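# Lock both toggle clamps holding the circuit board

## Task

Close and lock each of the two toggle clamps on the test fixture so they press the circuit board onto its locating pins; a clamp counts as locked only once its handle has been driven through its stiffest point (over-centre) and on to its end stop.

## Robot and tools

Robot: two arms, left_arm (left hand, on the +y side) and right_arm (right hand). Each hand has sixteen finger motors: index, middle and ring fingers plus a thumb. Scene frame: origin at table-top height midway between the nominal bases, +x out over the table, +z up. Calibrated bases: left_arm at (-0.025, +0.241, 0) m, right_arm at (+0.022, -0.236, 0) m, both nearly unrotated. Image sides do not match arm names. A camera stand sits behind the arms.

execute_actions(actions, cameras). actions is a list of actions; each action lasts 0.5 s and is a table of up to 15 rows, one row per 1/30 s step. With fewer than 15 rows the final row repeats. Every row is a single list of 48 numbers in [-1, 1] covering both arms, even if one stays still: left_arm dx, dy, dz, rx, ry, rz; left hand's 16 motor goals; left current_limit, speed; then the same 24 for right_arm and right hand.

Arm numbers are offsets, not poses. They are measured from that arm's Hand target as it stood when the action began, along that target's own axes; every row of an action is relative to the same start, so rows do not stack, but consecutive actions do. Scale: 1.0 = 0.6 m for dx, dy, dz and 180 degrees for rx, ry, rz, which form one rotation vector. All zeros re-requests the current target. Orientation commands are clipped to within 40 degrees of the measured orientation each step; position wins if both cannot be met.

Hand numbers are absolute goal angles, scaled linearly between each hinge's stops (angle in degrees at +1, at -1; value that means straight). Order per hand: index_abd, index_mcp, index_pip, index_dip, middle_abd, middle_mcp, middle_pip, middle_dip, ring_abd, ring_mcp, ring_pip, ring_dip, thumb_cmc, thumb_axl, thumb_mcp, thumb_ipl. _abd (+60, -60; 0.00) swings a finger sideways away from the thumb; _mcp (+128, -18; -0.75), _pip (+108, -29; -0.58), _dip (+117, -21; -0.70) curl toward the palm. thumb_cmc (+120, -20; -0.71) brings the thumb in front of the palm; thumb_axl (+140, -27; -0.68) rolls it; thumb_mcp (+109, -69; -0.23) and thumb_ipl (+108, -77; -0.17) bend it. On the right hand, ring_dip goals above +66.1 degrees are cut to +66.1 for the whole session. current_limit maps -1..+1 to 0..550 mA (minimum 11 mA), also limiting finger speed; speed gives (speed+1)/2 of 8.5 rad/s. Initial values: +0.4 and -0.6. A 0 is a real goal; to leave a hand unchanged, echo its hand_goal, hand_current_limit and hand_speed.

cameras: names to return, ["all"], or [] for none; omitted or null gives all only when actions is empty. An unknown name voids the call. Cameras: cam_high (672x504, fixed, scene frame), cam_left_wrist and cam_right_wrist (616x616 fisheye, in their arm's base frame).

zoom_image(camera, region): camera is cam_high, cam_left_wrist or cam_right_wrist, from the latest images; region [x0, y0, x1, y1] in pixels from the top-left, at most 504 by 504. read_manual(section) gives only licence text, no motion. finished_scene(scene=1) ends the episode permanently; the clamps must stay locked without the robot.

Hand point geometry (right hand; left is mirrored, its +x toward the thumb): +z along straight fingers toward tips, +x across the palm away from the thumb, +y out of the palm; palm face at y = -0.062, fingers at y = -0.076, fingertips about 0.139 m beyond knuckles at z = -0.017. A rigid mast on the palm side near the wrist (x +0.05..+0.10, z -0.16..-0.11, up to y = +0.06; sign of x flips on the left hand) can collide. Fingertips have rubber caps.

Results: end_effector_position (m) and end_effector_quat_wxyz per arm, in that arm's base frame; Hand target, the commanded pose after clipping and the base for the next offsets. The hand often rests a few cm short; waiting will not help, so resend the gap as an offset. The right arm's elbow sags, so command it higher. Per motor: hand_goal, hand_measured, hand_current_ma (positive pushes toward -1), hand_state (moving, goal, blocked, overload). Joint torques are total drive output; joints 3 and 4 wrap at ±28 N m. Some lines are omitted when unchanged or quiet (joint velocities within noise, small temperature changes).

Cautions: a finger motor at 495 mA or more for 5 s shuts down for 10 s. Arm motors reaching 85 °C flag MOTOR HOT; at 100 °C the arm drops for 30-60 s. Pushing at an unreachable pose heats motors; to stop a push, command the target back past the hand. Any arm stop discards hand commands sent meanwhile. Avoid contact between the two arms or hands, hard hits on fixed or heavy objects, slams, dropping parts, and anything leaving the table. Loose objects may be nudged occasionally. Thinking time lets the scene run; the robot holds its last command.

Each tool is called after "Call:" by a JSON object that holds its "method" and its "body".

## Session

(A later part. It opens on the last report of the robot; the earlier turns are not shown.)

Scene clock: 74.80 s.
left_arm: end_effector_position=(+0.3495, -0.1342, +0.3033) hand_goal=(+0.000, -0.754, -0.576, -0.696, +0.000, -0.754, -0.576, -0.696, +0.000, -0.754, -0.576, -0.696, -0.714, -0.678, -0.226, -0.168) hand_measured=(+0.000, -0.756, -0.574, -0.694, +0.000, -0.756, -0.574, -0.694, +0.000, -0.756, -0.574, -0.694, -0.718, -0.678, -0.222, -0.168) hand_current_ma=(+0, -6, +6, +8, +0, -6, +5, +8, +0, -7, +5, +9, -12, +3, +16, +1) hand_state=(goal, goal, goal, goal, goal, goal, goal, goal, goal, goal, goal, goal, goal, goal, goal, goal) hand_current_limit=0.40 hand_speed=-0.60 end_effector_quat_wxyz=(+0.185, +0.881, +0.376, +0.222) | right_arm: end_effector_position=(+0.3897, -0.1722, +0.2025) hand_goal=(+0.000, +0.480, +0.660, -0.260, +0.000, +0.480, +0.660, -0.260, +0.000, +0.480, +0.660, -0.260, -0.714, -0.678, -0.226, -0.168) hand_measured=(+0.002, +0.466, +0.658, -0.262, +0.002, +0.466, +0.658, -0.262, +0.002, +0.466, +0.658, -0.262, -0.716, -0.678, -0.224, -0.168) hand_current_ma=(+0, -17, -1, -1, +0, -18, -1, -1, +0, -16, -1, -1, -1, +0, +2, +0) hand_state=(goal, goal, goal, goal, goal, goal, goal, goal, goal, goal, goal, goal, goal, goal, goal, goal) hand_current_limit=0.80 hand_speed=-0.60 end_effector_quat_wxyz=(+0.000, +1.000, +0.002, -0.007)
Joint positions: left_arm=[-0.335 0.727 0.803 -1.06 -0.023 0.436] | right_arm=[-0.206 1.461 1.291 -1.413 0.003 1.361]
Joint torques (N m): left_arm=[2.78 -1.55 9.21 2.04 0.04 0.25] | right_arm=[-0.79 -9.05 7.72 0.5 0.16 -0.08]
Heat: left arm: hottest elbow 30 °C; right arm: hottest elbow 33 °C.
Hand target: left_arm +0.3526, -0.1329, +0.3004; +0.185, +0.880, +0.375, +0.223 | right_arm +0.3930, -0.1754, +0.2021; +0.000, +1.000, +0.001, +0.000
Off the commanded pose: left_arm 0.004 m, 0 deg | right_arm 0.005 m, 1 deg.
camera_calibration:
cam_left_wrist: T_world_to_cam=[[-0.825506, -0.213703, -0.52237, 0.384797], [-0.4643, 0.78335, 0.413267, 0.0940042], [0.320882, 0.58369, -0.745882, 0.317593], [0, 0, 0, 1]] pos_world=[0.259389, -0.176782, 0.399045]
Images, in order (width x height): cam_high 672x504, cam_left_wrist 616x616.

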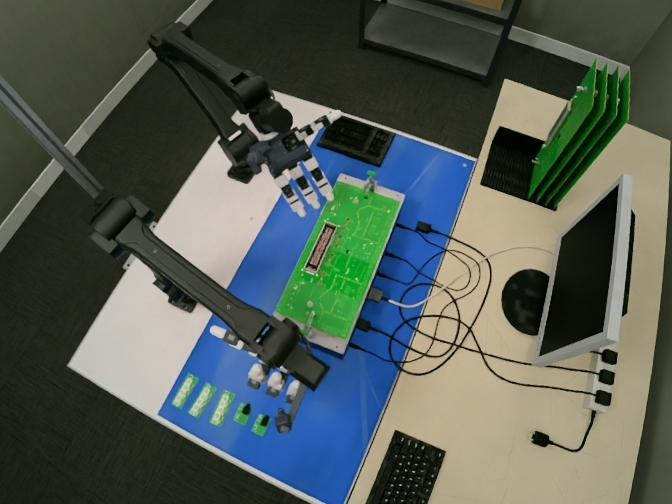

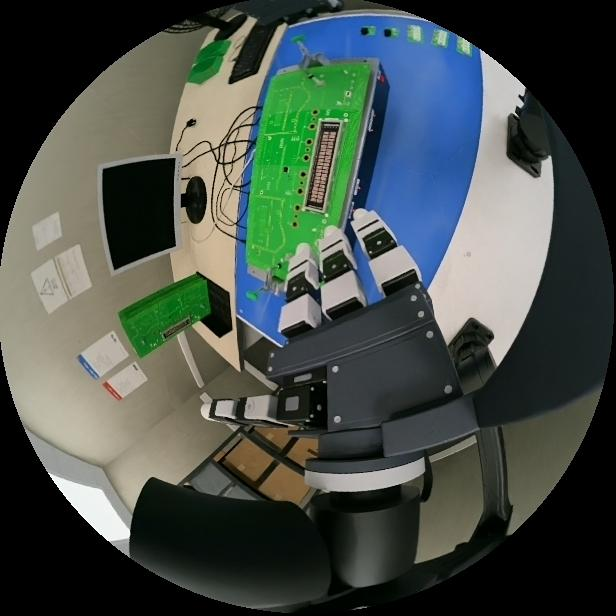

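Call:
{"method": "execute_actions", "body": {"actions": [[[0,0,0,0,0,0,0,-0.754,-0.576,-0.696,0,-0.754,-0.576,-0.696,0,-0.754,-0.576,-0.696,-0.714,-0.678,-0.226,-0.168,0.4,-0.6,0,-0.04,0,0,0,0,0,0.48,0.66,-0.26,0,0.48,0.66,-0.26,0,0.48,0.66,-0.26,-0.714,-0.678,-0.226,-0.168,0.8,-0.6]],[[0,0,0,0,0,0,0,-0.754,-0.576,-0.696,0,-0.754,-0.576,-0.696,0,-0.754,-0.576,-0.696,-0.714,-0.678,-0.226,-0.168,0.4,-0.6,0,-0.04,0,0,0,0,0,0.48,0.66,-0.26,0,0.48,0.66,-0.26,0,0.48,0.66,-0.26,-0.714,-0.678,-0.226,-0.168,0.8,-0.6]]], "cameras": ["cam_high", "cam_left_wrist"]}}

Call:
{"method": "zoom_image", "body": {"camera": "cam_left_wrist", "region": [260, 10, 340, 90]}}

Call:
{"method": "zoom_image", "body": {"camera": "cam_high", "region": [270, 290, 350, 370]}}

Scene clock: 76.77 s.
left_arm: end_effector_position=(+0.3495, -0.1342, +0.3033) hand_goal=(+0.000, -0.754, -0.576, -0.696, +0.000, -0.754, -0.576, -0.696, +0.000, -0.754, -0.576, -0.696, -0.714, -0.678, -0.226, -0.168) hand_measured=(+0.000, -0.756, -0.574, -0.694, +0.000, -0.756, -0.574, -0.694, +0.000, -0.756, -0.574, -0.694, -0.718, -0.678, -0.222, -0.168) hand_current_ma=(+0, -6, +6, +8, +0, -6, +5, +8, +0, -7, +5, +9, -12, +3, +16, +1) hand_state=(goal, goal, goal, goal, goal, goal, goal, goal, goal, goal, goal, goal, goal, goal, goal, goal) hand_current_limit=0.40 hand_speed=-0.60 end_effector_quat_wxyz=(+0.185, +0.881, +0.376, +0.222) | right_arm: end_effector_position=(+0.3901, -0.1305, +0.1951) hand_goal=(+0.000, +0.480, +0.660, -0.260, +0.000, +0.480, +0.660, -0.260, +0.000, +0.480, +0.660, -0.260, -0.714, -0.678, -0.226, -0.168) hand_measured=(+0.002, +0.466, +0.658, -0.262, +0.002, +0.466, +0.658, -0.262, +0.002, +0.466, +0.658, -0.262, -0.716, -0.678, -0.224, -0.168) hand_current_ma=(+0, -17, -1, -1, +0, -18, -1, -1, +0, -16, -1, -1, +0, +0, +2, +0) hand_state=(goal, goal, goal, goal, goal, goal, goal, goal, goal, goal, goal, goal, goal, goal, goal, goal) hand_current_limit=0.80 hand_speed=-0.60 end_effector_quat_wxyz=(-0.002, +1.000, +0.002, -0.016)
Joint positions: left_arm=[-0.335 0.727 0.803 -1.06 -0.023 0.436] | right_arm=[-0.109 1.461 1.271 -1.413 0 1.458]
Joint torques (N m): left_arm=[2.73 -1.67 9.24 2.03 0.04 0.26] | right_arm=[0.38 -10.52 7.6 0.43 0.27 0.06]
Heat: left arm: hottest elbow 31 °C; right arm: hottest elbow 33 °C.
Hand target: left_arm +0.3526, -0.1329, +0.3004; +0.185, +0.880, +0.375, +0.223 | right_arm +0.3930, -0.1274, +0.2021; +0.000, +1.000, +0.001, +0.000
Off the commanded pose: left_arm 0.004 m, 0 deg | right_arm 0.008 m, 2 deg.
camera_calibration:
cam_left_wrist: T_world_to_cam=[[-0.825506, -0.213703, -0.52237, 0.384797], [-0.4643, 0.78335, 0.413267, 0.0940042], [0.320882, 0.58369, -0.745882, 0.317593], [0, 0, 0, 1]] pos_world=[0.259389, -0.176782, 0.399045]
Images, in order (width x height): cam_high 672x504, cam_left_wrist 616x616.

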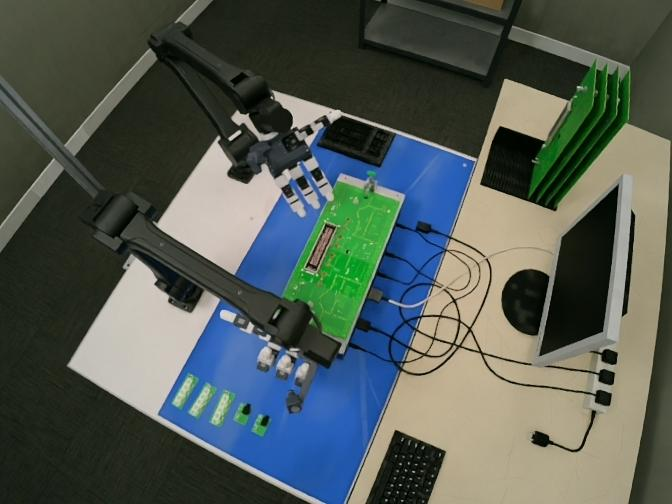

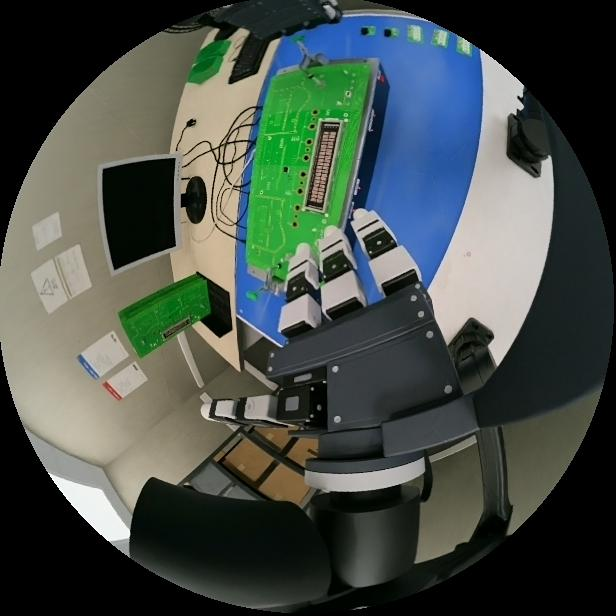

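Scaled by 6.300 from the camera's 616x616 image, which has a finer 880x880 frame.

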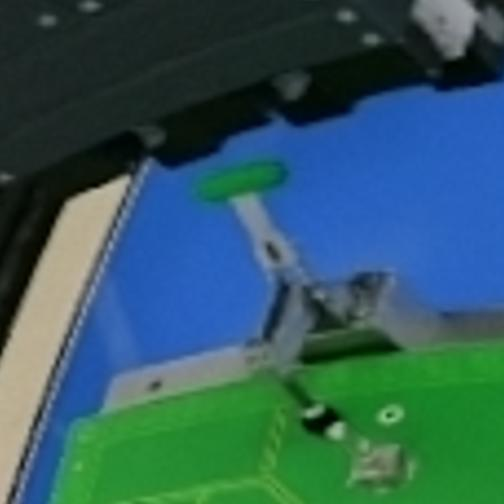

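Scaled by 6.300 from the camera's 672x504 image, which has a finer 960x720 frame.

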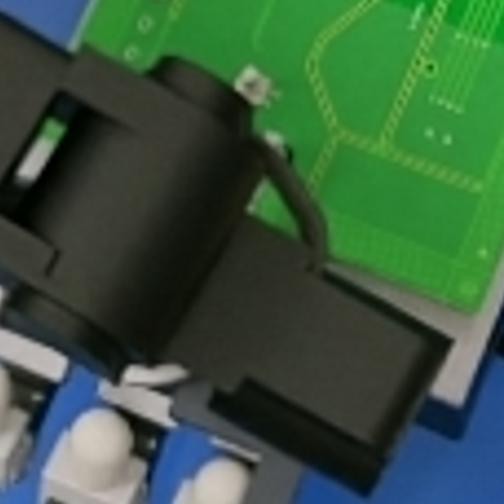

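Call:
{"method": "execute_actions", "body": {"actions": [[[0,0,0,0,0,0,0,-0.754,-0.576,-0.696,0,-0.754,-0.576,-0.696,0,-0.754,-0.576,-0.696,-0.714,-0.678,-0.226,-0.168,0.4,-0.6,0,-0.04,-0.013,0,0,0,0,0.48,0.66,-0.26,0,0.48,0.66,-0.26,0,0.48,0.66,-0.26,-0.714,-0.678,-0.226,-0.168,1,-0.6]],[[0,0,0,0,0,0,0,-0.754,-0.576,-0.696,0,-0.754,-0.576,-0.696,0,-0.754,-0.576,-0.696,-0.714,-0.678,-0.226,-0.168,0.4,-0.6,0,-0.02,0,0,0,0,0,0.48,0.66,-0.26,0,0.48,0.66,-0.26,0,0.48,0.66,-0.26,-0.714,-0.678,-0.226,-0.168,1,-0.6]]], "cameras": ["cam_high", "cam_left_wrist"]}}

Call:
{"method": "zoom_image", "body": {"camera": "cam_left_wrist", "region": [260, 10, 340, 90]}}

Scene clock: 81.57 s.
left_arm: end_effector_position=(+0.3495, -0.1342, +0.3033) hand_goal=(+0.000, -0.754, -0.576, -0.696, +0.000, -0.754, -0.576, -0.696, +0.000, -0.754, -0.576, -0.696, -0.714, -0.678, -0.226, -0.168) hand_measured=(+0.000, -0.756, -0.574, -0.694, +0.000, -0.756, -0.574, -0.694, +0.000, -0.756, -0.574, -0.694, -0.718, -0.678, -0.222, -0.168) hand_current_ma=(+0, -6, +6, +8, +0, -6, +5, +8, +0, -7, +5, +9, -12, +3, +16, +1) hand_state=(goal, goal, goal, goal, goal, goal, goal, goal, goal, goal, goal, goal, goal, goal, goal, goal) hand_current_limit=0.40 hand_speed=-0.60 end_effector_quat_wxyz=(+0.185, +0.881, +0.376, +0.222) | right_arm: end_effector_position=(+0.3916, -0.0961, +0.1982) hand_goal=(+0.000, +0.480, +0.660, -0.260, +0.000, +0.480, +0.660, -0.260, +0.000, +0.480, +0.660, -0.260, -0.714, -0.678, -0.226, -0.168) hand_measured=(+0.002, +0.466, +0.658, -0.262, +0.002, +0.466, +0.658, -0.262, +0.002, +0.466, +0.658, -0.262, -0.716, -0.678, -0.224, -0.168) hand_current_ma=(+0, -17, -1, -1, +0, -18, -1, -1, +0, -16, -1, -1, +0, +0, +2, +0) hand_state=(goal, goal, goal, goal, goal, goal, goal, goal, goal, goal, goal, goal, goal, goal, goal, goal) hand_current_limit=1.00 hand_speed=-0.60 end_effector_quat_wxyz=(-0.001, +1.000, +0.000, -0.012)
Joint positions: left_arm=[-0.335 0.727 0.803 -1.06 -0.023 0.436] | right_arm=[-0.026 1.453 1.271 -1.413 -0.001 1.545]
Joint torques (N m): left_arm=[2.84 -1.49 9.18 2.04 0.04 0.26] | right_arm=[0.67 -10.52 8.43 -0.38 0.3 0.09]
Heat: left arm: hottest elbow 31 °C; right arm: hottest elbow 32 °C.
Hand target: left_arm +0.3526, -0.1329, +0.3004; +0.185, +0.880, +0.375, +0.223 | right_arm +0.3929, -0.0913, +0.2100; +0.000, +1.000, +0.001, +0.000
Off the commanded pose: left_arm 0.004 m, 0 deg | right_arm 0.013 m, 1 deg.
camera_calibration:
cam_left_wrist: T_world_to_cam=[[-0.825506, -0.213703, -0.52237, 0.384797], [-0.4643, 0.78335, 0.413267, 0.0940042], [0.320882, 0.58369, -0.745882, 0.317593], [0, 0, 0, 1]] pos_world=[0.259389, -0.176782, 0.399045]
Images, in order (width x height): cam_high 672x504, cam_left_wrist 616x616.

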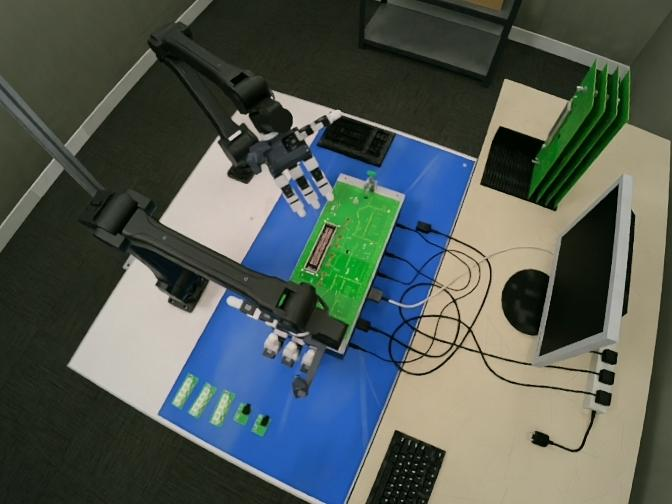

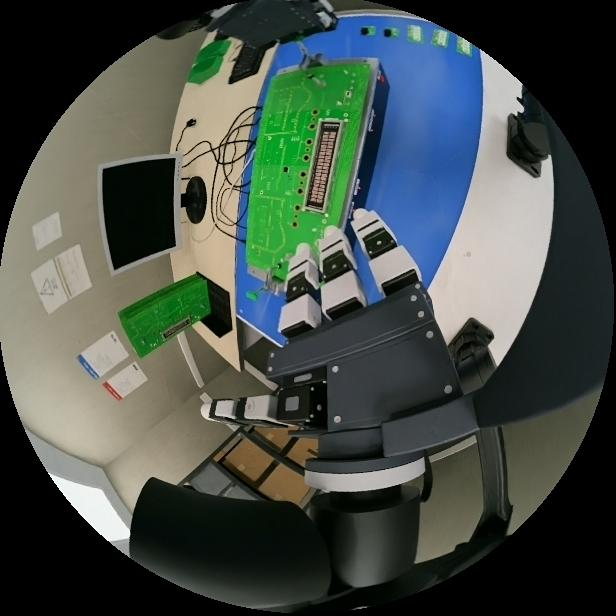

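Scaled by 6.300 from the camera's 616x616 image, which has a finer 880x880 frame.

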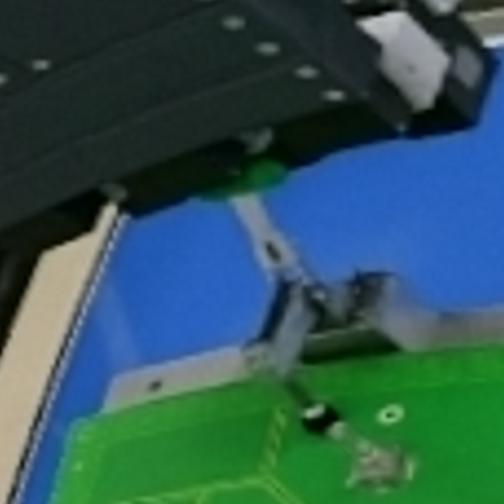

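Call:
{"method": "execute_actions", "body": {"actions": [[[0,0,0,0,0,0,0,-0.754,-0.576,-0.696,0,-0.754,-0.576,-0.696,0,-0.754,-0.576,-0.696,-0.714,-0.678,-0.226,-0.168,0.4,-0.6,0,-0.025,0,0,0,0,0,0.48,0.66,-0.26,0,0.48,0.66,-0.26,0,0.48,0.66,-0.26,-0.714,-0.678,-0.226,-0.168,1,-0.6]],[[0,0,0,0,0,0,0,-0.754,-0.576,-0.696,0,-0.754,-0.576,-0.696,0,-0.754,-0.576,-0.696,-0.714,-0.678,-0.226,-0.168,0.4,-0.6,0,-0.025,0,0,0,-0.01,0,0.48,0.66,-0.26,0,0.48,0.66,-0.26,0,0.48,0.66,-0.26,-0.714,-0.678,-0.226,-0.168,1,-0.6]]], "cameras": ["cam_left_wrist"]}}

Call:
{"method": "zoom_image", "body": {"camera": "cam_left_wrist", "region": [260, 10, 340, 90]}}

Scene clock: 84.00 s.
left_arm: end_effector_position=(+0.3495, -0.1342, +0.3033) hand_goal=(+0.000, -0.754, -0.576, -0.696, +0.000, -0.754, -0.576, -0.696, +0.000, -0.754, -0.576, -0.696, -0.714, -0.678, -0.226, -0.168) hand_measured=(+0.000, -0.756, -0.574, -0.694, +0.000, -0.756, -0.574, -0.694, +0.000, -0.756, -0.574, -0.694, -0.718, -0.678, -0.222, -0.168) hand_current_ma=(+0, -6, +6, +8, +0, -6, +5, +8, +0, -7, +5, +9, -12, +3, +16, +1) hand_state=(goal, goal, goal, goal, goal, goal, goal, goal, goal, goal, goal, goal, goal, goal, goal, goal) hand_current_limit=0.40 hand_speed=-0.60 end_effector_quat_wxyz=(+0.185, +0.881, +0.376, +0.222) | right_arm: end_effector_position=(+0.3929, -0.0730, +0.2001) hand_goal=(+0.000, +0.480, +0.660, -0.260, +0.000, +0.480, +0.660, -0.260, +0.000, +0.480, +0.660, -0.260, -0.714, -0.678, -0.226, -0.168) hand_measured=(+0.002, +0.466, +0.658, -0.262, +0.002, +0.476, +0.658, -0.262, +0.002, +0.466, +0.658, -0.262, -0.716, -0.678, -0.224, -0.168) hand_current_ma=(+0, -17, -1, -1, +0, -3, -1, -1, +0, -16, -1, -1, +0, +0, +2, +0) hand_state=(goal, goal, goal, goal, goal, goal, goal, goal, goal, goal, goal, goal, goal, goal, goal, goal) hand_current_limit=1.00 hand_speed=-0.60 end_effector_quat_wxyz=(+0.004, +1.000, +0.009, -0.010)
Joint positions: left_arm=[-0.335 0.727 0.803 -1.06 -0.023 0.436] | right_arm=[0.034 1.45 1.271 -1.413 0.007 1.587]
Joint torques (N m): left_arm=[2.73 -1.61 9.18 2.04 0.04 0.27] | right_arm=[1.73 -10.64 7.99 -0.38 -0.04 0.09]
Heat: left arm: hottest elbow 32 °C; right arm: hottest elbow 32 °C.
Hand target: left_arm +0.3526, -0.1329, +0.3004; +0.185, +0.880, +0.375, +0.223 | right_arm +0.3929, -0.0614, +0.2099; +0.000, +1.000, +0.016, +0.000
Off the commanded pose: left_arm 0.004 m, 0 deg | right_arm 0.015 m, 2 deg.
camera_calibration:
cam_left_wrist: T_world_to_cam=[[-0.825506, -0.213703, -0.52237, 0.384797], [-0.4643, 0.78335, 0.413267, 0.0940042], [0.320882, 0.58369, -0.745882, 0.317593], [0, 0, 0, 1]] pos_world=[0.259389, -0.176782, 0.399045]
Images, in order (width x height): cam_left_wrist 616x616.

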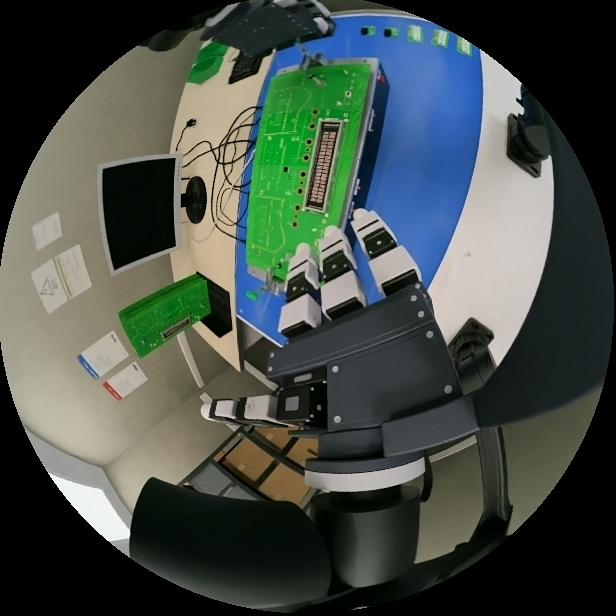

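Scaled by 6.300 from the camera's 616x616 image, which has a finer 880x880 frame.

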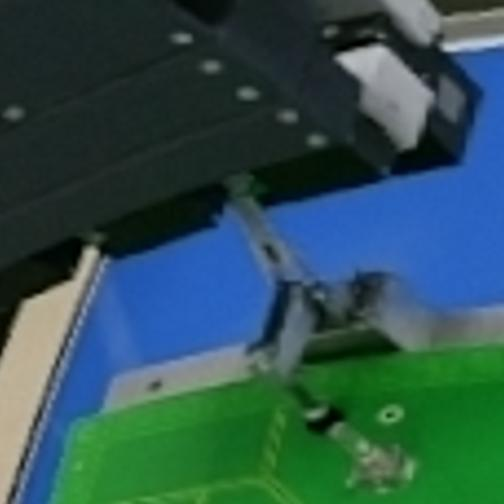

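Call:
{"method": "execute_actions", "body": {"actions": [[[0,0,0,0,0,0,0,-0.754,-0.576,-0.696,0,-0.754,-0.576,-0.696,0,-0.754,-0.576,-0.696,-0.714,-0.678,-0.226,-0.168,0.4,-0.6,0,-0.03,-0.005,0,0,-0.01,0,0.48,0.66,-0.26,0,0.48,0.66,-0.26,0,0.48,0.66,-0.26,-0.714,-0.678,-0.226,-0.168,1,-0.6]]], "cameras": ["cam_left_wrist"]}}

Call:
{"method": "zoom_image", "body": {"camera": "cam_left_wrist", "region": [260, 10, 340, 90]}}

Scene clock: 85.03 s.
left_arm: end_effector_position=(+0.3495, -0.1342, +0.3033) hand_goal=(+0.000, -0.754, -0.576, -0.696, +0.000, -0.754, -0.576, -0.696, +0.000, -0.754, -0.576, -0.696, -0.714, -0.678, -0.226, -0.168) hand_measured=(+0.000, -0.756, -0.574, -0.694, +0.000, -0.756, -0.574, -0.694, +0.000, -0.756, -0.574, -0.694, -0.718, -0.678, -0.222, -0.168) hand_current_ma=(+0, -6, +6, +8, +0, -6, +5, +8, +0, -7, +5, +9, -12, +3, +16, +1) hand_state=(goal, goal, goal, goal, goal, goal, goal, goal, goal, goal, goal, goal, goal, goal, goal, goal) hand_current_limit=0.40 hand_speed=-0.60 end_effector_quat_wxyz=(+0.185, +0.881, +0.376, +0.222) | right_arm: end_effector_position=(+0.3928, -0.0633, +0.2055) hand_goal=(+0.000, +0.480, +0.660, -0.260, +0.000, +0.480, +0.660, -0.260, +0.000, +0.480, +0.660, -0.260, -0.714, -0.678, -0.226, -0.168) hand_measured=(+0.002, +0.466, +0.658, -0.262, +0.002, +0.486, +0.658, -0.262, +0.002, +0.466, +0.658, -0.262, -0.716, -0.678, -0.224, -0.168) hand_current_ma=(+0, -17, -1, -1, +0, +5, -1, -1, +0, -16, -1, -1, +0, +0, +2, +0) hand_state=(goal, goal, goal, goal, goal, goal, goal, goal, goal, goal, goal, goal, goal, goal, goal, goal) hand_current_limit=1.00 hand_speed=-0.60 end_effector_quat_wxyz=(+0.011, +1.000, +0.017, -0.005)
Joint positions: left_arm=[-0.335 0.727 0.803 -1.06 -0.023 0.436] | right_arm=[0.064 1.439 1.271 -1.414 0.021 1.601]
Joint torques (N m): left_arm=[2.78 -1.61 9.13 2.04 0.04 0.26] | right_arm=[2.9 -10.11 8.14 -0.55 -0.57 0.05]
Heat: left arm: hottest elbow 32 °C; right arm: hottest elbow 32 °C.
Hand target: left_arm +0.3526, -0.1329, +0.3004; +0.185, +0.880, +0.375, +0.223 | right_arm +0.3923, -0.0433, +0.2129; +0.000, +0.999, +0.032, +0.000
Off the commanded pose: left_arm 0.004 m, 0 deg | right_arm 0.021 m, 2 deg.
camera_calibration:
cam_left_wrist: T_world_to_cam=[[-0.825506, -0.213703, -0.52237, 0.384797], [-0.4643, 0.78335, 0.413267, 0.0940042], [0.320882, 0.58369, -0.745882, 0.317593], [0, 0, 0, 1]] pos_world=[0.259389, -0.176782, 0.399045]
Images, in order (width x height): cam_left_wrist 616x616.

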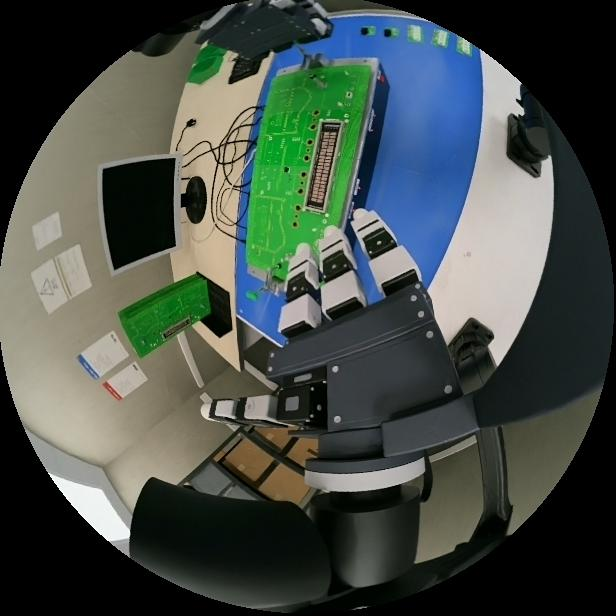

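Scaled by 6.300 from the camera's 616x616 image, which has a finer 880x880 frame.

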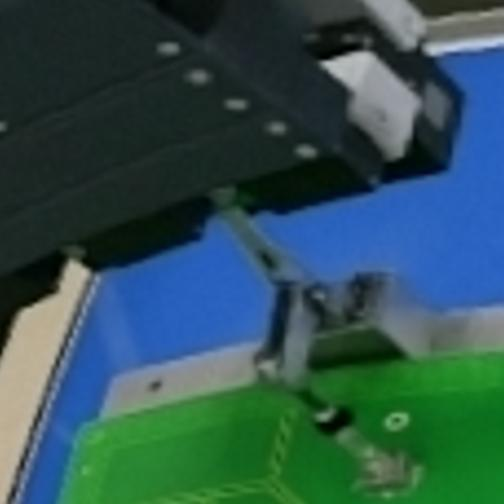

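Call:
{"method": "execute_actions", "body": {"actions": [[[0,0,0,0,0,0,0,-0.754,-0.576,-0.696,0,-0.754,-0.576,-0.696,0,-0.754,-0.576,-0.696,-0.714,-0.678,-0.226,-0.168,0.4,-0.6,0,-0.03,-0.003,0,0,-0.01,0,0.48,0.66,-0.26,0,0.48,0.66,-0.26,0,0.48,0.66,-0.26,-0.714,-0.678,-0.226,-0.168,1,-0.6]]], "cameras": ["cam_left_wrist"]}}

Call:
{"method": "zoom_image", "body": {"camera": "cam_left_wrist", "region": [260, 10, 340, 90]}}

Scene clock: 95.70 s.
left_arm: end_effector_position=(+0.3495, -0.1342, +0.3033) hand_goal=(+0.000, -0.754, -0.576, -0.696, +0.000, -0.754, -0.576, -0.696, +0.000, -0.754, -0.576, -0.696, -0.714, -0.678, -0.226, -0.168) hand_measured=(+0.000, -0.756, -0.574, -0.694, +0.000, -0.756, -0.574, -0.694, +0.000, -0.756, -0.574, -0.694, -0.718, -0.678, -0.222, -0.168) hand_current_ma=(+0, -6, +6, +8, +0, -6, +5, +8, +0, -7, +5, +9, -12, +3, +16, +1) hand_state=(goal, goal, goal, goal, goal, goal, goal, goal, goal, goal, goal, goal, goal, goal, goal, goal) hand_current_limit=0.40 hand_speed=-0.60 end_effector_quat_wxyz=(+0.185, +0.881, +0.376, +0.222) | right_arm: end_effector_position=(+0.3919, -0.0589, +0.2081) hand_goal=(+0.000, +0.480, +0.660, -0.260, +0.000, +0.480, +0.660, -0.260, +0.000, +0.480, +0.660, -0.260, -0.714, -0.678, -0.226, -0.168) hand_measured=(+0.002, +0.466, +0.658, -0.262, +0.002, +0.494, +0.658, -0.262, +0.002, +0.466, +0.658, -0.262, -0.716, -0.678, -0.224, -0.168) hand_current_ma=(+0, -17, -1, -1, +0, +15, -1, -1, +0, -16, -1, -1, +0, +0, +2, +0) hand_state=(goal, goal, goal, goal, goal, goal, goal, goal, goal, goal, goal, goal, goal, goal, goal, goal) hand_current_limit=1.00 hand_speed=-0.60 end_effector_quat_wxyz=(+0.019, +1.000, +0.020, -0.004)
Joint positions: left_arm=[-0.335 0.727 0.803 -1.06 -0.023 0.436] | right_arm=[0.082 1.436 1.27 -1.417 0.037 1.613]
Joint torques (N m): left_arm=[2.73 -1.61 9.24 2.04 0.04 0.26] | right_arm=[4.89 -10.29 8.08 -0.7 -1.2 0.05]
Motor temperatures (°C): left_arm=[22 26 33 22 22 23] | right_arm=[27 25 32 22 22 20]
Heat: left arm: hottest elbow 33 °C; right arm: hottest elbow 32 °C.
Hand target: left_arm +0.3526, -0.1329, +0.3004; +0.185, +0.880, +0.375, +0.223 | right_arm +0.3911, -0.0254, +0.2148; +0.000, +0.999, +0.048, +0.000
Off the commanded pose: left_arm 0.004 m, 0 deg | right_arm 0.034 m, 4 deg.
camera_calibration:
cam_left_wrist: T_world_to_cam=[[-0.825506, -0.213703, -0.52237, 0.384797], [-0.4643, 0.78335, 0.413267, 0.0940042], [0.320882, 0.58369, -0.745882, 0.317593], [0, 0, 0, 1]] pos_world=[0.259389, -0.176782, 0.399045]
Images, in order (width x height): cam_left_wrist 616x616.

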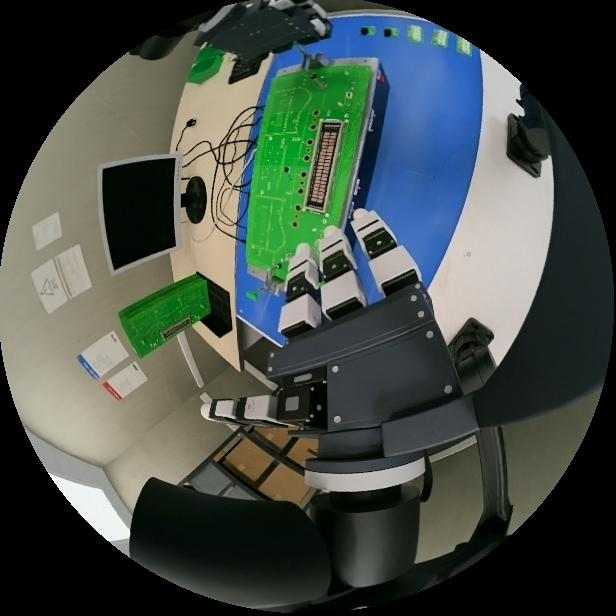

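Scaled by 6.300 from the camera's 616x616 image, which has a finer 880x880 frame.

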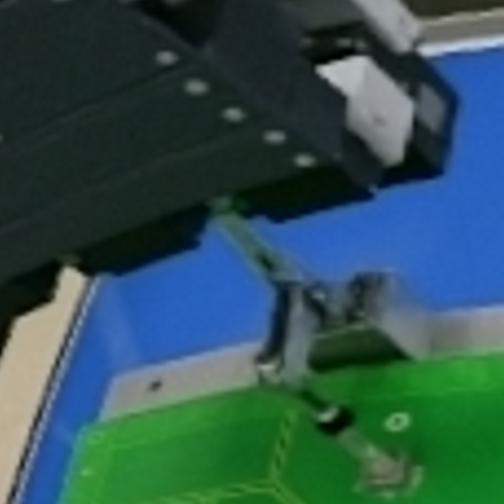

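Call:
{"method": "execute_actions", "body": {"actions": [[[0,0,0,0,0,0,0,-0.754,-0.576,-0.696,0,-0.754,-0.576,-0.696,0,-0.754,-0.576,-0.696,-0.714,-0.678,-0.226,-0.168,0.4,-0.6,0,-0.025,-0.003,0,0,-0.01,0,0.48,0.66,-0.26,0,0.48,0.66,-0.26,0,0.48,0.66,-0.26,-0.714,-0.678,-0.226,-0.168,1,-0.6]],[[0,0,0,0,0,0,0,-0.754,-0.576,-0.696,0,-0.754,-0.576,-0.696,0,-0.754,-0.576,-0.696,-0.714,-0.678,-0.226,-0.168,0.4,-0.6,0,-0.025,0,0,0,-0.01,0,0.48,0.66,-0.26,0,0.48,0.66,-0.26,0,0.48,0.66,-0.26,-0.714,-0.678,-0.226,-0.168,1,-0.6]]], "cameras": ["cam_left_wrist"]}}

Call:
{"method": "zoom_image", "body": {"camera": "cam_left_wrist", "region": [260, 10, 340, 90]}}

Scene clock: 97.40 s.
left_arm: end_effector_position=(+0.3495, -0.1342, +0.3033) hand_goal=(+0.000, -0.754, -0.576, -0.696, +0.000, -0.754, -0.576, -0.696, +0.000, -0.754, -0.576, -0.696, -0.714, -0.678, -0.226, -0.168) hand_measured=(+0.000, -0.756, -0.574, -0.694, +0.000, -0.756, -0.574, -0.694, +0.000, -0.756, -0.574, -0.694, -0.718, -0.678, -0.222, -0.168) hand_current_ma=(+0, -6, +6, +8, +0, -6, +5, +8, +0, -7, +5, +9, -12, +3, +16, +1) hand_state=(goal, goal, goal, goal, goal, goal, goal, goal, goal, goal, goal, goal, goal, goal, goal, goal) hand_current_limit=0.40 hand_speed=-0.60 end_effector_quat_wxyz=(+0.185, +0.881, +0.376, +0.222) | right_arm: end_effector_position=(+0.3924, -0.0507, +0.2108) hand_goal=(+0.000, +0.480, +0.660, -0.260, +0.000, +0.480, +0.660, -0.260, +0.000, +0.480, +0.660, -0.260, -0.714, -0.678, -0.226, -0.168) hand_measured=(+0.002, +0.466, +0.658, -0.262, +0.002, +0.510, +0.658, -0.262, +0.002, +0.466, +0.658, -0.262, -0.716, -0.678, -0.224, -0.168) hand_current_ma=(+0, -17, +0, -1, +0, +51, -1, -1, +0, -16, +0, -1, +0, +0, +2, +0) hand_state=(goal, goal, goal, goal, goal, blocked, goal, goal, goal, goal, goal, goal, goal, goal, goal, goal) hand_current_limit=1.00 hand_speed=-0.60 end_effector_quat_wxyz=(+0.033, +0.999, +0.033, -0.004)
Joint positions: left_arm=[-0.335 0.727 0.803 -1.06 -0.023 0.436] | right_arm=[0.115 1.434 1.269 -1.419 0.065 1.621]
Joint torques (N m): left_arm=[2.84 -1.67 9.17 2.06 0.04 0.27] | right_arm=[7.82 -10.93 7.65 -0.88 -2.33 0.05]
Heat: left arm: hottest elbow 33 °C; right arm: hottest elbow 32 °C.
Hand target: left_arm +0.3526, -0.1329, +0.3004; +0.185, +0.880, +0.375, +0.223 | right_arm +0.3877, +0.0044, +0.2165; +0.000, +0.997, +0.079, +0.000
Off the commanded pose: left_arm 0.004 m, 0 deg | right_arm 0.056 m, 7 deg.
camera_calibration:
cam_left_wrist: T_world_to_cam=[[-0.825506, -0.213703, -0.52237, 0.384797], [-0.4643, 0.78335, 0.413267, 0.0940042], [0.320882, 0.58369, -0.745882, 0.317593], [0, 0, 0, 1]] pos_world=[0.259389, -0.176782, 0.399045]
Images, in order (width x height): cam_left_wrist 616x616.

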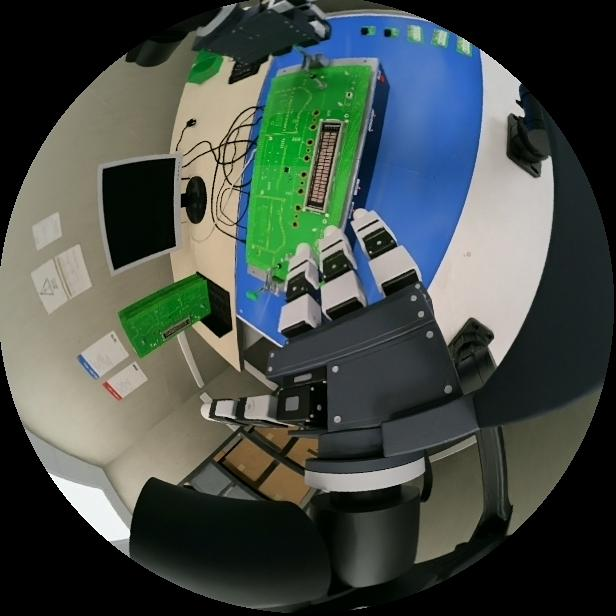

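Scaled by 6.300 from the camera's 616x616 image, which has a finer 880x880 frame.

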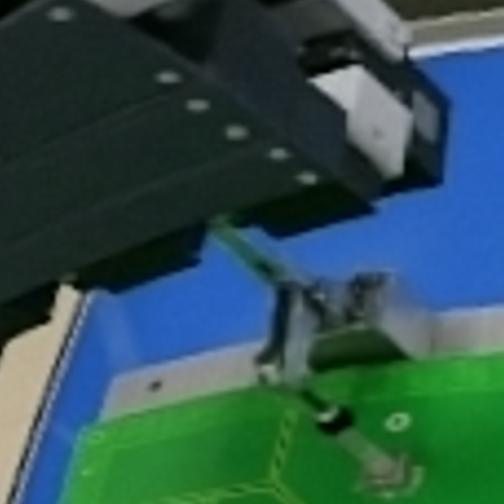

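Call:
{"method": "execute_actions", "body": {"actions": [[[0,0,0,0,0,0,0,-0.754,-0.576,-0.696,0,-0.754,-0.576,-0.696,0,-0.754,-0.576,-0.696,-0.714,-0.678,-0.226,-0.168,0.4,-0.6,0,-0.03,0,0,0,-0.006,0,0.55,0.66,-0.26,0,0.55,0.66,-0.26,0,0.55,0.66,-0.26,-0.714,-0.678,-0.226,-0.168,1,-0.6]]], "cameras": ["cam_left_wrist"]}}

Call:
{"method": "zoom_image", "body": {"camera": "cam_left_wrist", "region": [260, 10, 340, 90]}}

Scene clock: 98.50 s.
left_arm: end_effector_position=(+0.3495, -0.1342, +0.3033) hand_goal=(+0.000, -0.754, -0.576, -0.696, +0.000, -0.754, -0.576, -0.696, +0.000, -0.754, -0.576, -0.696, -0.714, -0.678, -0.226, -0.168) hand_measured=(+0.000, -0.756, -0.574, -0.694, +0.000, -0.756, -0.574, -0.694, +0.000, -0.756, -0.574, -0.694, -0.718, -0.678, -0.222, -0.168) hand_current_ma=(+0, -6, +6, +8, +0, -6, +5, +8, +0, -7, +5, +9, -12, +3, +16, +1) hand_state=(goal, goal, goal, goal, goal, goal, goal, goal, goal, goal, goal, goal, goal, goal, goal, goal) hand_current_limit=0.40 hand_speed=-0.60 end_effector_quat_wxyz=(+0.185, +0.881, +0.376, +0.222) | right_arm: end_effector_position=(+0.3887, -0.0463, +0.2152) hand_goal=(+0.000, +0.550, +0.660, -0.260, +0.000, +0.550, +0.660, -0.260, +0.000, +0.550, +0.660, -0.260, -0.714, -0.678, -0.226, -0.168) hand_measured=(+0.002, +0.534, +0.658, -0.262, +0.002, +0.606, +0.658, -0.262, +0.002, +0.534, +0.658, -0.262, -0.716, -0.678, -0.224, -0.168) hand_current_ma=(+0, -21, +0, -1, +0, +123, -1, -1, +0, -19, +0, -1, +0, +0, +2, +0) hand_state=(goal, goal, goal, goal, goal, blocked, goal, goal, goal, goal, goal, goal, goal, goal, goal, goal) hand_current_limit=1.00 hand_speed=-0.60 end_effector_quat_wxyz=(+0.043, +0.999, +0.028, +0.000)
Joint positions: left_arm=[-0.335 0.727 0.803 -1.06 -0.023 0.436] | right_arm=[0.134 1.424 1.265 -1.422 0.086 1.65]
Joint torques (N m): left_arm=[2.84 -1.61 9.17 2.02 0.04 0.27] | right_arm=[9.52 -10.29 7.69 -0.84 -3.13 -0.06]
Heat: left arm: hottest elbow 33 °C; right arm: hottest elbow 32 °C.
Hand target: left_arm +0.3526, -0.1329, +0.3004; +0.185, +0.880, +0.375, +0.223 | right_arm +0.3849, +0.0221, +0.2165; +0.000, +0.996, +0.089, +0.000
Off the commanded pose: left_arm 0.004 m, 0 deg | right_arm 0.069 m, 9 deg.
camera_calibration:
cam_left_wrist: T_world_to_cam=[[-0.825506, -0.213703, -0.52237, 0.384797], [-0.4643, 0.78335, 0.413267, 0.0940042], [0.320882, 0.58369, -0.745882, 0.317593], [0, 0, 0, 1]] pos_world=[0.259389, -0.176782, 0.399045]
Images, in order (width x height): cam_left_wrist 616x616.

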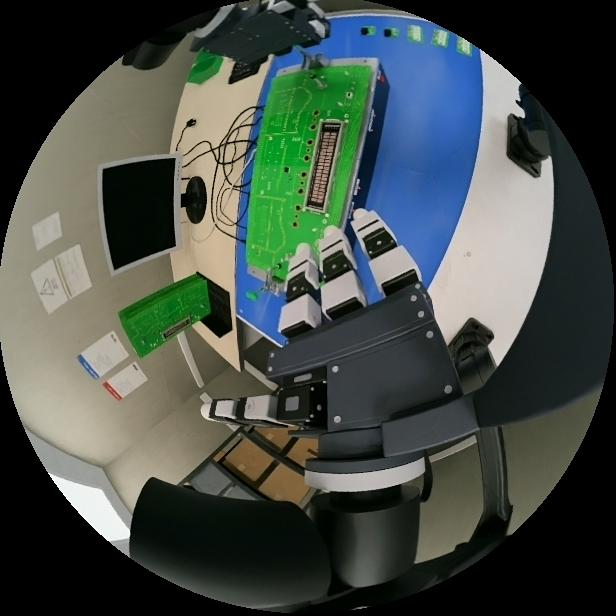

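Scaled by 6.300 from the camera's 616x616 image, which has a finer 880x880 frame.

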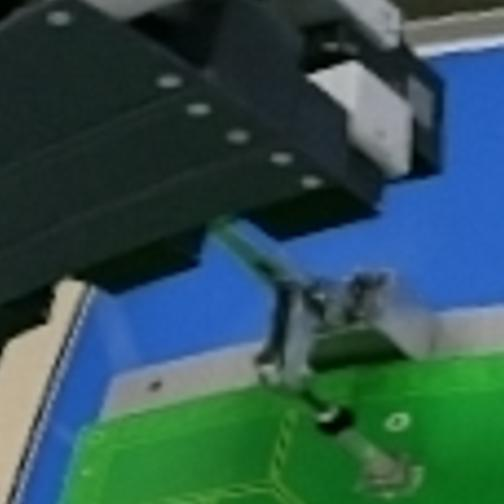

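Call:
{"method": "execute_actions", "body": {"actions": [[[0,0,0,0,0,0,0,-0.754,-0.576,-0.696,0,-0.754,-0.576,-0.696,0,-0.754,-0.576,-0.696,-0.714,-0.678,-0.226,-0.168,0.4,-0.6,0,-0.015,0,0,0,0,0,0.45,0.66,-0.26,0,0.3,0.66,-0.26,0,0.45,0.66,-0.26,-0.714,-0.678,-0.226,-0.168,0.74,-0.6]]], "cameras": ["cam_left_wrist", "cam_high"]}}

Call:
{"method": "zoom_image", "body": {"camera": "cam_left_wrist", "region": [260, 10, 340, 90]}}

Scene clock: 99.80 s.
left_arm: end_effector_position=(+0.3495, -0.1342, +0.3033) hand_goal=(+0.000, -0.754, -0.576, -0.696, +0.000, -0.754, -0.576, -0.696, +0.000, -0.754, -0.576, -0.696, -0.714, -0.678, -0.226, -0.168) hand_measured=(+0.000, -0.756, -0.574, -0.694, +0.000, -0.756, -0.574, -0.694, +0.000, -0.756, -0.574, -0.694, -0.718, -0.678, -0.222, -0.168) hand_current_ma=(+0, -6, +6, +8, +0, -6, +5, +8, +0, -7, +5, +9, -12, +3, +16, +1) hand_state=(goal, goal, goal, goal, goal, goal, goal, goal, goal, goal, goal, goal, goal, goal, goal, goal) hand_current_limit=0.40 hand_speed=-0.60 end_effector_quat_wxyz=(+0.185, +0.881, +0.376, +0.222) | right_arm: end_effector_position=(+0.3880, -0.0464, +0.2166) hand_goal=(+0.000, +0.450, +0.660, -0.260, +0.000, +0.300, +0.660, -0.260, +0.000, +0.450, +0.660, -0.260, -0.714, -0.678, -0.226, -0.168) hand_measured=(+0.002, +0.446, +0.658, -0.262, +0.002, +0.580, +0.658, -0.262, +0.002, +0.446, +0.658, -0.262, -0.716, -0.678, -0.224, -0.168) hand_current_ma=(+0, -3, +0, -1, +0, +478, -1, -1, +0, -3, +0, -1, +0, +0, +2, +0) hand_state=(goal, goal, goal, goal, goal, blocked, goal, goal, goal, goal, goal, goal, goal, goal, goal, goal) hand_current_limit=0.74 hand_speed=-0.60 end_effector_quat_wxyz=(+0.050, +0.998, +0.023, +0.001)
Joint positions: left_arm=[-0.335 0.727 0.803 -1.06 -0.023 0.436] | right_arm=[0.139 1.423 1.265 -1.422 0.099 1.663]
Joint torques (N m): left_arm=[2.61 -1.73 9.2 2.02 0.04 0.26] | right_arm=[10.52 -10.29 7.72 -0.91 -3.61 0.06]
Heat: left arm: hottest elbow 33 °C; right arm: hottest elbow 32 °C.
Hand target: left_arm +0.3526, -0.1329, +0.3004; +0.185, +0.880, +0.375, +0.223 | right_arm +0.3833, +0.0310, +0.2165; +0.000, +0.996, +0.089, +0.000
Off the commanded pose: left_arm 0.004 m, 0 deg | right_arm 0.078 m, 9 deg.
camera_calibration:
cam_left_wrist: T_world_to_cam=[[-0.825506, -0.213703, -0.52237, 0.384797], [-0.4643, 0.78335, 0.413267, 0.0940042], [0.320882, 0.58369, -0.745882, 0.317593], [0, 0, 0, 1]] pos_world=[0.259389, -0.176782, 0.399045]
Images, in order (width x height): cam_high 672x504, cam_left_wrist 616x616.

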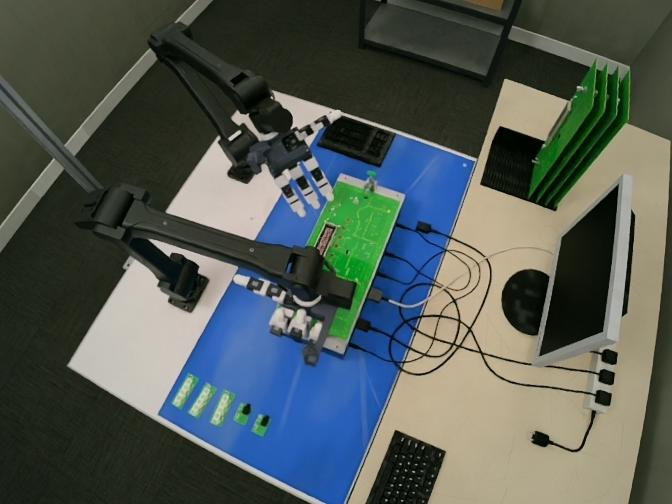

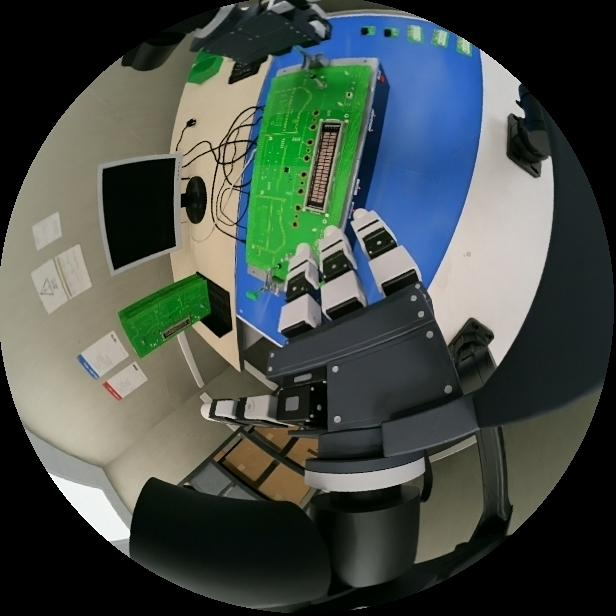

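Scaled by 6.300 from the camera's 616x616 image, which has a finer 880x880 frame.

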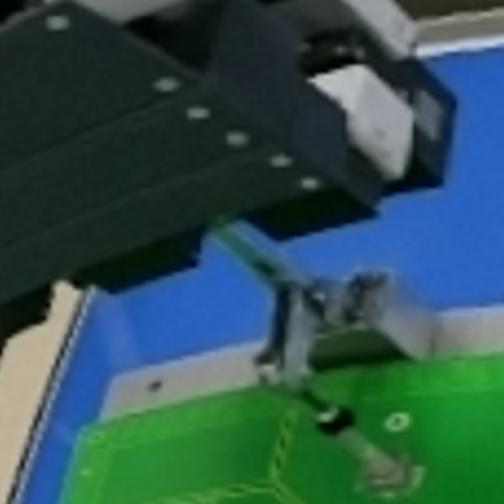

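Call:
{"method": "execute_actions", "body": {"actions": [[[0,0,0,0,0,0,0,-0.754,-0.576,-0.696,0,-0.754,-0.576,-0.696,0,-0.754,-0.576,-0.696,-0.714,-0.678,-0.226,-0.168,0.4,-0.6,0,0.1,0,0,0,0.028,0,0.45,0.66,-0.26,0,0.45,0.66,-0.26,0,0.45,0.66,-0.26,-0.714,-0.678,-0.226,-0.168,0.74,-0.6]],[[0,0,0,0,0,0,0,-0.754,-0.576,-0.696,0,-0.754,-0.576,-0.696,0,-0.754,-0.576,-0.696,-0.714,-0.678,-0.226,-0.168,0.4,-0.6,0,0.065,0,0,0,0,0,0.45,0.66,-0.26,0,0.45,0.66,-0.26,0,0.45,0.66,-0.26,-0.714,-0.678,-0.226,-0.168,0.74,-0.6]],[[0,0,0,0,0,0,0,-0.754,-0.576,-0.696,0,-0.754,-0.576,-0.696,0,-0.754,-0.576,-0.696,-0.714,-0.678,-0.226,-0.168,0.4,-0.6,0,0,0.025,0,0,0,0,0.45,0.66,-0.26,0,0.45,0.66,-0.26,0,0.45,0.66,-0.26,-0.714,-0.678,-0.226,-0.168,0.74,-0.6]]], "cameras": ["cam_left_wrist", "cam_high"]}}

Call:
{"method": "zoom_image", "body": {"camera": "cam_left_wrist", "region": [260, 10, 340, 90]}}

Scene clock: 143.20 s.
left_arm: end_effector_position=(+0.3495, -0.1342, +0.3033) hand_goal=(+0.000, -0.754, -0.576, -0.696, +0.000, -0.754, -0.576, -0.696, +0.000, -0.754, -0.576, -0.696, -0.714, -0.678, -0.226, -0.168) hand_measured=(+0.000, -0.756, -0.574, -0.694, +0.000, -0.756, -0.574, -0.694, +0.000, -0.756, -0.574, -0.694, -0.718, -0.678, -0.222, -0.168) hand_current_ma=(+0, -6, +6, +8, +0, -6, +5, +8, +0, -7, +5, +9, -12, +3, +16, +1) hand_state=(goal, goal, goal, goal, goal, goal, goal, goal, goal, goal, goal, goal, goal, goal, goal, goal) hand_current_limit=0.40 hand_speed=-0.60 end_effector_quat_wxyz=(+0.185, +0.881, +0.376, +0.222) | right_arm: end_effector_position=(+0.3933, -0.0628, +0.2039) hand_goal=(+0.000, +0.450, +0.660, -0.260, +0.000, +0.450, +0.660, -0.260, +0.000, +0.450, +0.660, -0.260, -0.714, -0.678, -0.226, -0.168) hand_measured=(+0.002, +0.444, +0.658, -0.262, +0.002, +0.444, +0.658, -0.262, +0.002, +0.444, +0.658, -0.262, -0.716, -0.678, -0.224, -0.168) hand_current_ma=(+0, -4, +0, -1, +0, -4, -1, -1, +0, -3, +0, -1, +0, +0, +2, +0) hand_state=(goal, goal, goal, goal, goal, goal, goal, goal, goal, goal, goal, goal, goal, goal, goal, goal) hand_current_limit=0.74 hand_speed=-0.60 end_effector_quat_wxyz=(+0.002, +0.999, +0.046, -0.004)
Joint positions: left_arm=[-0.335 0.727 0.803 -1.06 -0.023 0.436] | right_arm=[0.061 1.426 1.257 -1.411 0.004 1.54]
Joint torques (N m): left_arm=[2.84 -1.73 9.2 2.03 0.03 0.26] | right_arm=[-1.14 -8.23 7.58 0.5 0.14 -0.14]
Motor temperatures (°C): left_arm=[22 25 36 22 22 23] | right_arm=[29 26 30 22 50 20]
Heat: left arm: hottest elbow 36 °C; right arm: hottest wrist yaw 50 °C.
Hand target: left_arm +0.3526, -0.1329, +0.3004; +0.185, +0.880, +0.375, +0.223 | right_arm +0.3974, -0.0668, +0.2017; +0.000, +0.999, +0.045, +0.000
Off the commanded pose: left_arm 0.004 m, 0 deg | right_arm 0.006 m, 1 deg.
camera_calibration:
cam_left_wrist: T_world_to_cam=[[-0.825506, -0.213703, -0.52237, 0.384797], [-0.4643, 0.78335, 0.413267, 0.0940042], [0.320882, 0.58369, -0.745882, 0.317593], [0, 0, 0, 1]] pos_world=[0.259389, -0.176782, 0.399045]
Images, in order (width x height): cam_high 672x504, cam_left_wrist 616x616.

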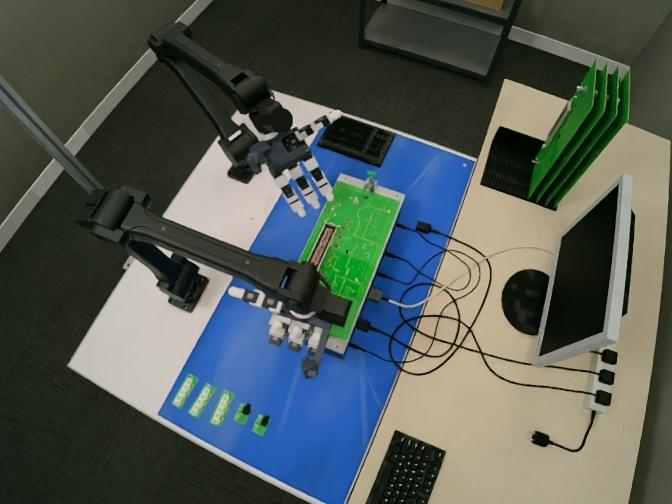

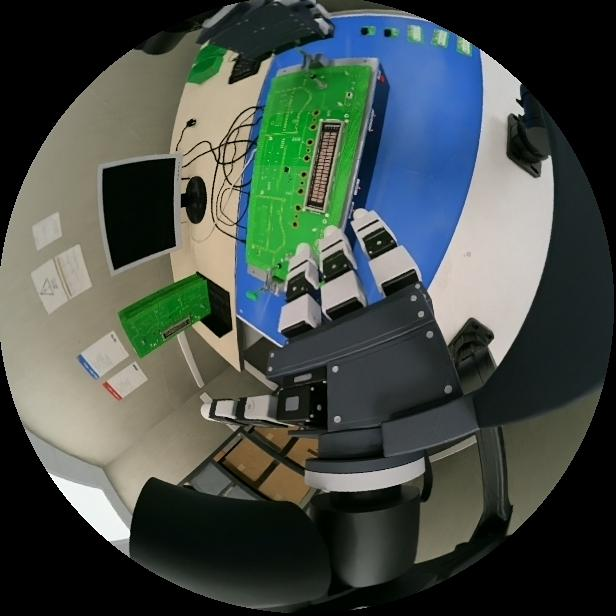

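Scaled by 6.300 from the camera's 616x616 image, which has a finer 880x880 frame.

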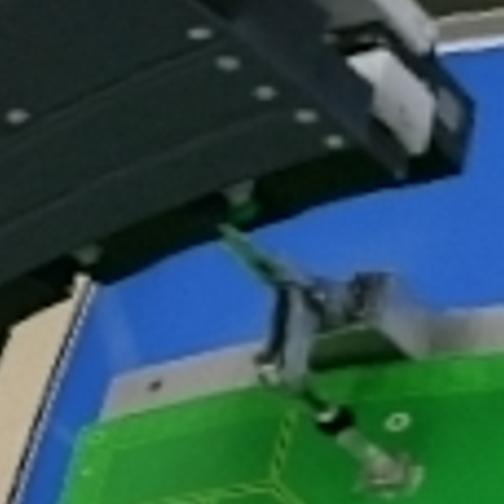

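Call:
{"method": "execute_actions", "body": {"actions": [[[0,0,0,0,0,0,0,-0.754,-0.576,-0.696,0,-0.754,-0.576,-0.696,0,-0.754,-0.576,-0.696,-0.714,-0.678,-0.226,-0.168,0.4,-0.6,0.006,-0.04,0,0,0,0.01,0,0.45,0.66,-0.26,0,0.45,0.66,-0.26,0,0.45,0.66,-0.26,-0.714,-0.678,-0.226,-0.168,0.74,-0.6]],[[0,0,0,0,0,0,0,-0.754,-0.576,-0.696,0,-0.754,-0.576,-0.696,0,-0.754,-0.576,-0.696,-0.714,-0.678,-0.226,-0.168,0.4,-0.6,0.003,-0.04,0,0,0,0,0,0.45,0.66,-0.26,0,0.45,0.66,-0.26,0,0.45,0.66,-0.26,-0.714,-0.678,-0.226,-0.168,0.74,-0.6]],[[0,0,0,0,0,0,0,-0.754,-0.576,-0.696,0,-0.754,-0.576,-0.696,0,-0.754,-0.576,-0.696,-0.714,-0.678,-0.226,-0.168,0.4,-0.6,0.003,-0.04,0,0,0,-0.01,0,0.45,0.66,-0.26,0,0.45,0.66,-0.26,0,0.45,0.66,-0.26,-0.714,-0.678,-0.226,-0.168,0.74,-0.6]]], "cameras": ["cam_left_wrist"]}}

Call:
{"method": "zoom_image", "body": {"camera": "cam_left_wrist", "region": [260, 10, 340, 90]}}

Scene clock: 152.10 s.
left_arm: end_effector_position=(+0.3495, -0.1342, +0.3033) hand_goal=(+0.000, -0.754, -0.576, -0.696, +0.000, -0.754, -0.576, -0.696, +0.000, -0.754, -0.576, -0.696, -0.714, -0.678, -0.226, -0.168) hand_measured=(+0.000, -0.756, -0.574, -0.694, +0.000, -0.756, -0.574, -0.694, +0.000, -0.756, -0.574, -0.694, -0.718, -0.678, -0.222, -0.168) hand_current_ma=(+0, -6, +6, +8, +0, -6, +5, +8, +0, -7, +5, +9, -12, +3, +16, +1) hand_state=(goal, goal, goal, goal, goal, goal, goal, goal, goal, goal, goal, goal, goal, goal, goal, goal) hand_current_limit=0.40 hand_speed=-0.60 end_effector_quat_wxyz=(+0.185, +0.881, +0.376, +0.222) | right_arm: end_effector_position=(+0.3858, -0.0500, +0.2071) hand_goal=(+0.000, +0.450, +0.660, -0.260, +0.000, +0.450, +0.660, -0.260, +0.000, +0.450, +0.660, -0.260, -0.714, -0.678, -0.226, -0.168) hand_measured=(+0.002, +0.444, +0.658, -0.262, +0.002, +0.482, +0.658, -0.262, +0.002, +0.444, +0.658, -0.262, -0.716, -0.678, -0.224, -0.168) hand_current_ma=(+0, -4, +0, -1, +0, +55, -1, -1, +0, -3, +0, -1, +0, +0, +2, +0) hand_state=(goal, goal, goal, goal, goal, blocked, goal, goal, goal, goal, goal, goal, goal, goal, goal, goal) hand_current_limit=0.74 hand_speed=-0.60 end_effector_quat_wxyz=(+0.034, +0.999, +0.000, -0.003)
Joint positions: left_arm=[-0.335 0.727 0.803 -1.06 -0.023 0.436] | right_arm=[0.114 1.433 1.257 -1.409 0.067 1.686]
Joint torques (N m): left_arm=[2.61 -1.61 9.2 2.03 0.04 0.26] | right_arm=[7.53 -7.06 9.36 0.12 -2.36 0.1]
Motor temperatures (°C): left_arm=[22 25 36 22 22 23] | right_arm=[29 26 30 22 41 20]
Heat: left arm: hottest elbow 36 °C; right arm: hottest wrist yaw 41 °C.
Hand target: left_arm +0.3526, -0.1329, +0.3004; +0.185, +0.880, +0.375, +0.223 | right_arm +0.3997, +0.0055, +0.2015; +0.000, +0.999, +0.045, +0.000
Off the commanded pose: left_arm 0.004 m, 0 deg | right_arm 0.058 m, 6 deg.
camera_calibration:
cam_left_wrist: T_world_to_cam=[[-0.825506, -0.213703, -0.52237, 0.384797], [-0.4643, 0.78335, 0.413267, 0.0940042], [0.320882, 0.58369, -0.745882, 0.317593], [0, 0, 0, 1]] pos_world=[0.259389, -0.176782, 0.399045]
Images, in order (width x height): cam_left_wrist 616x616.

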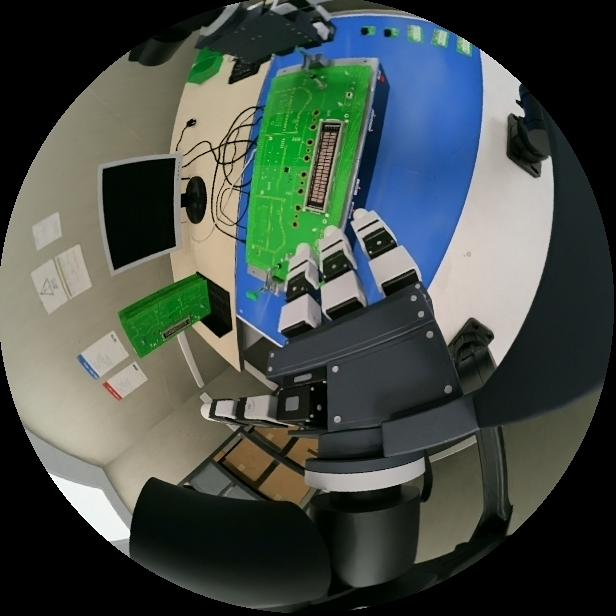

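Scaled by 6.300 from the camera's 616x616 image, which has a finer 880x880 frame.

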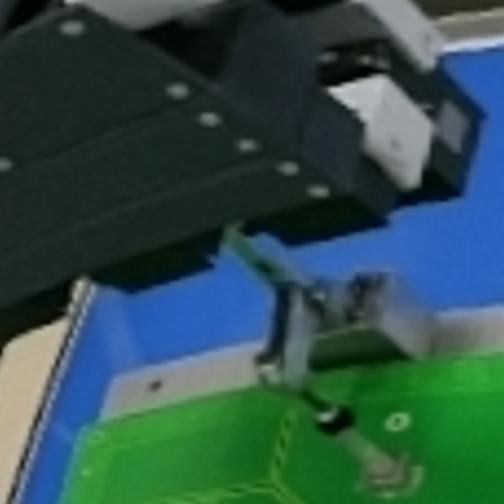

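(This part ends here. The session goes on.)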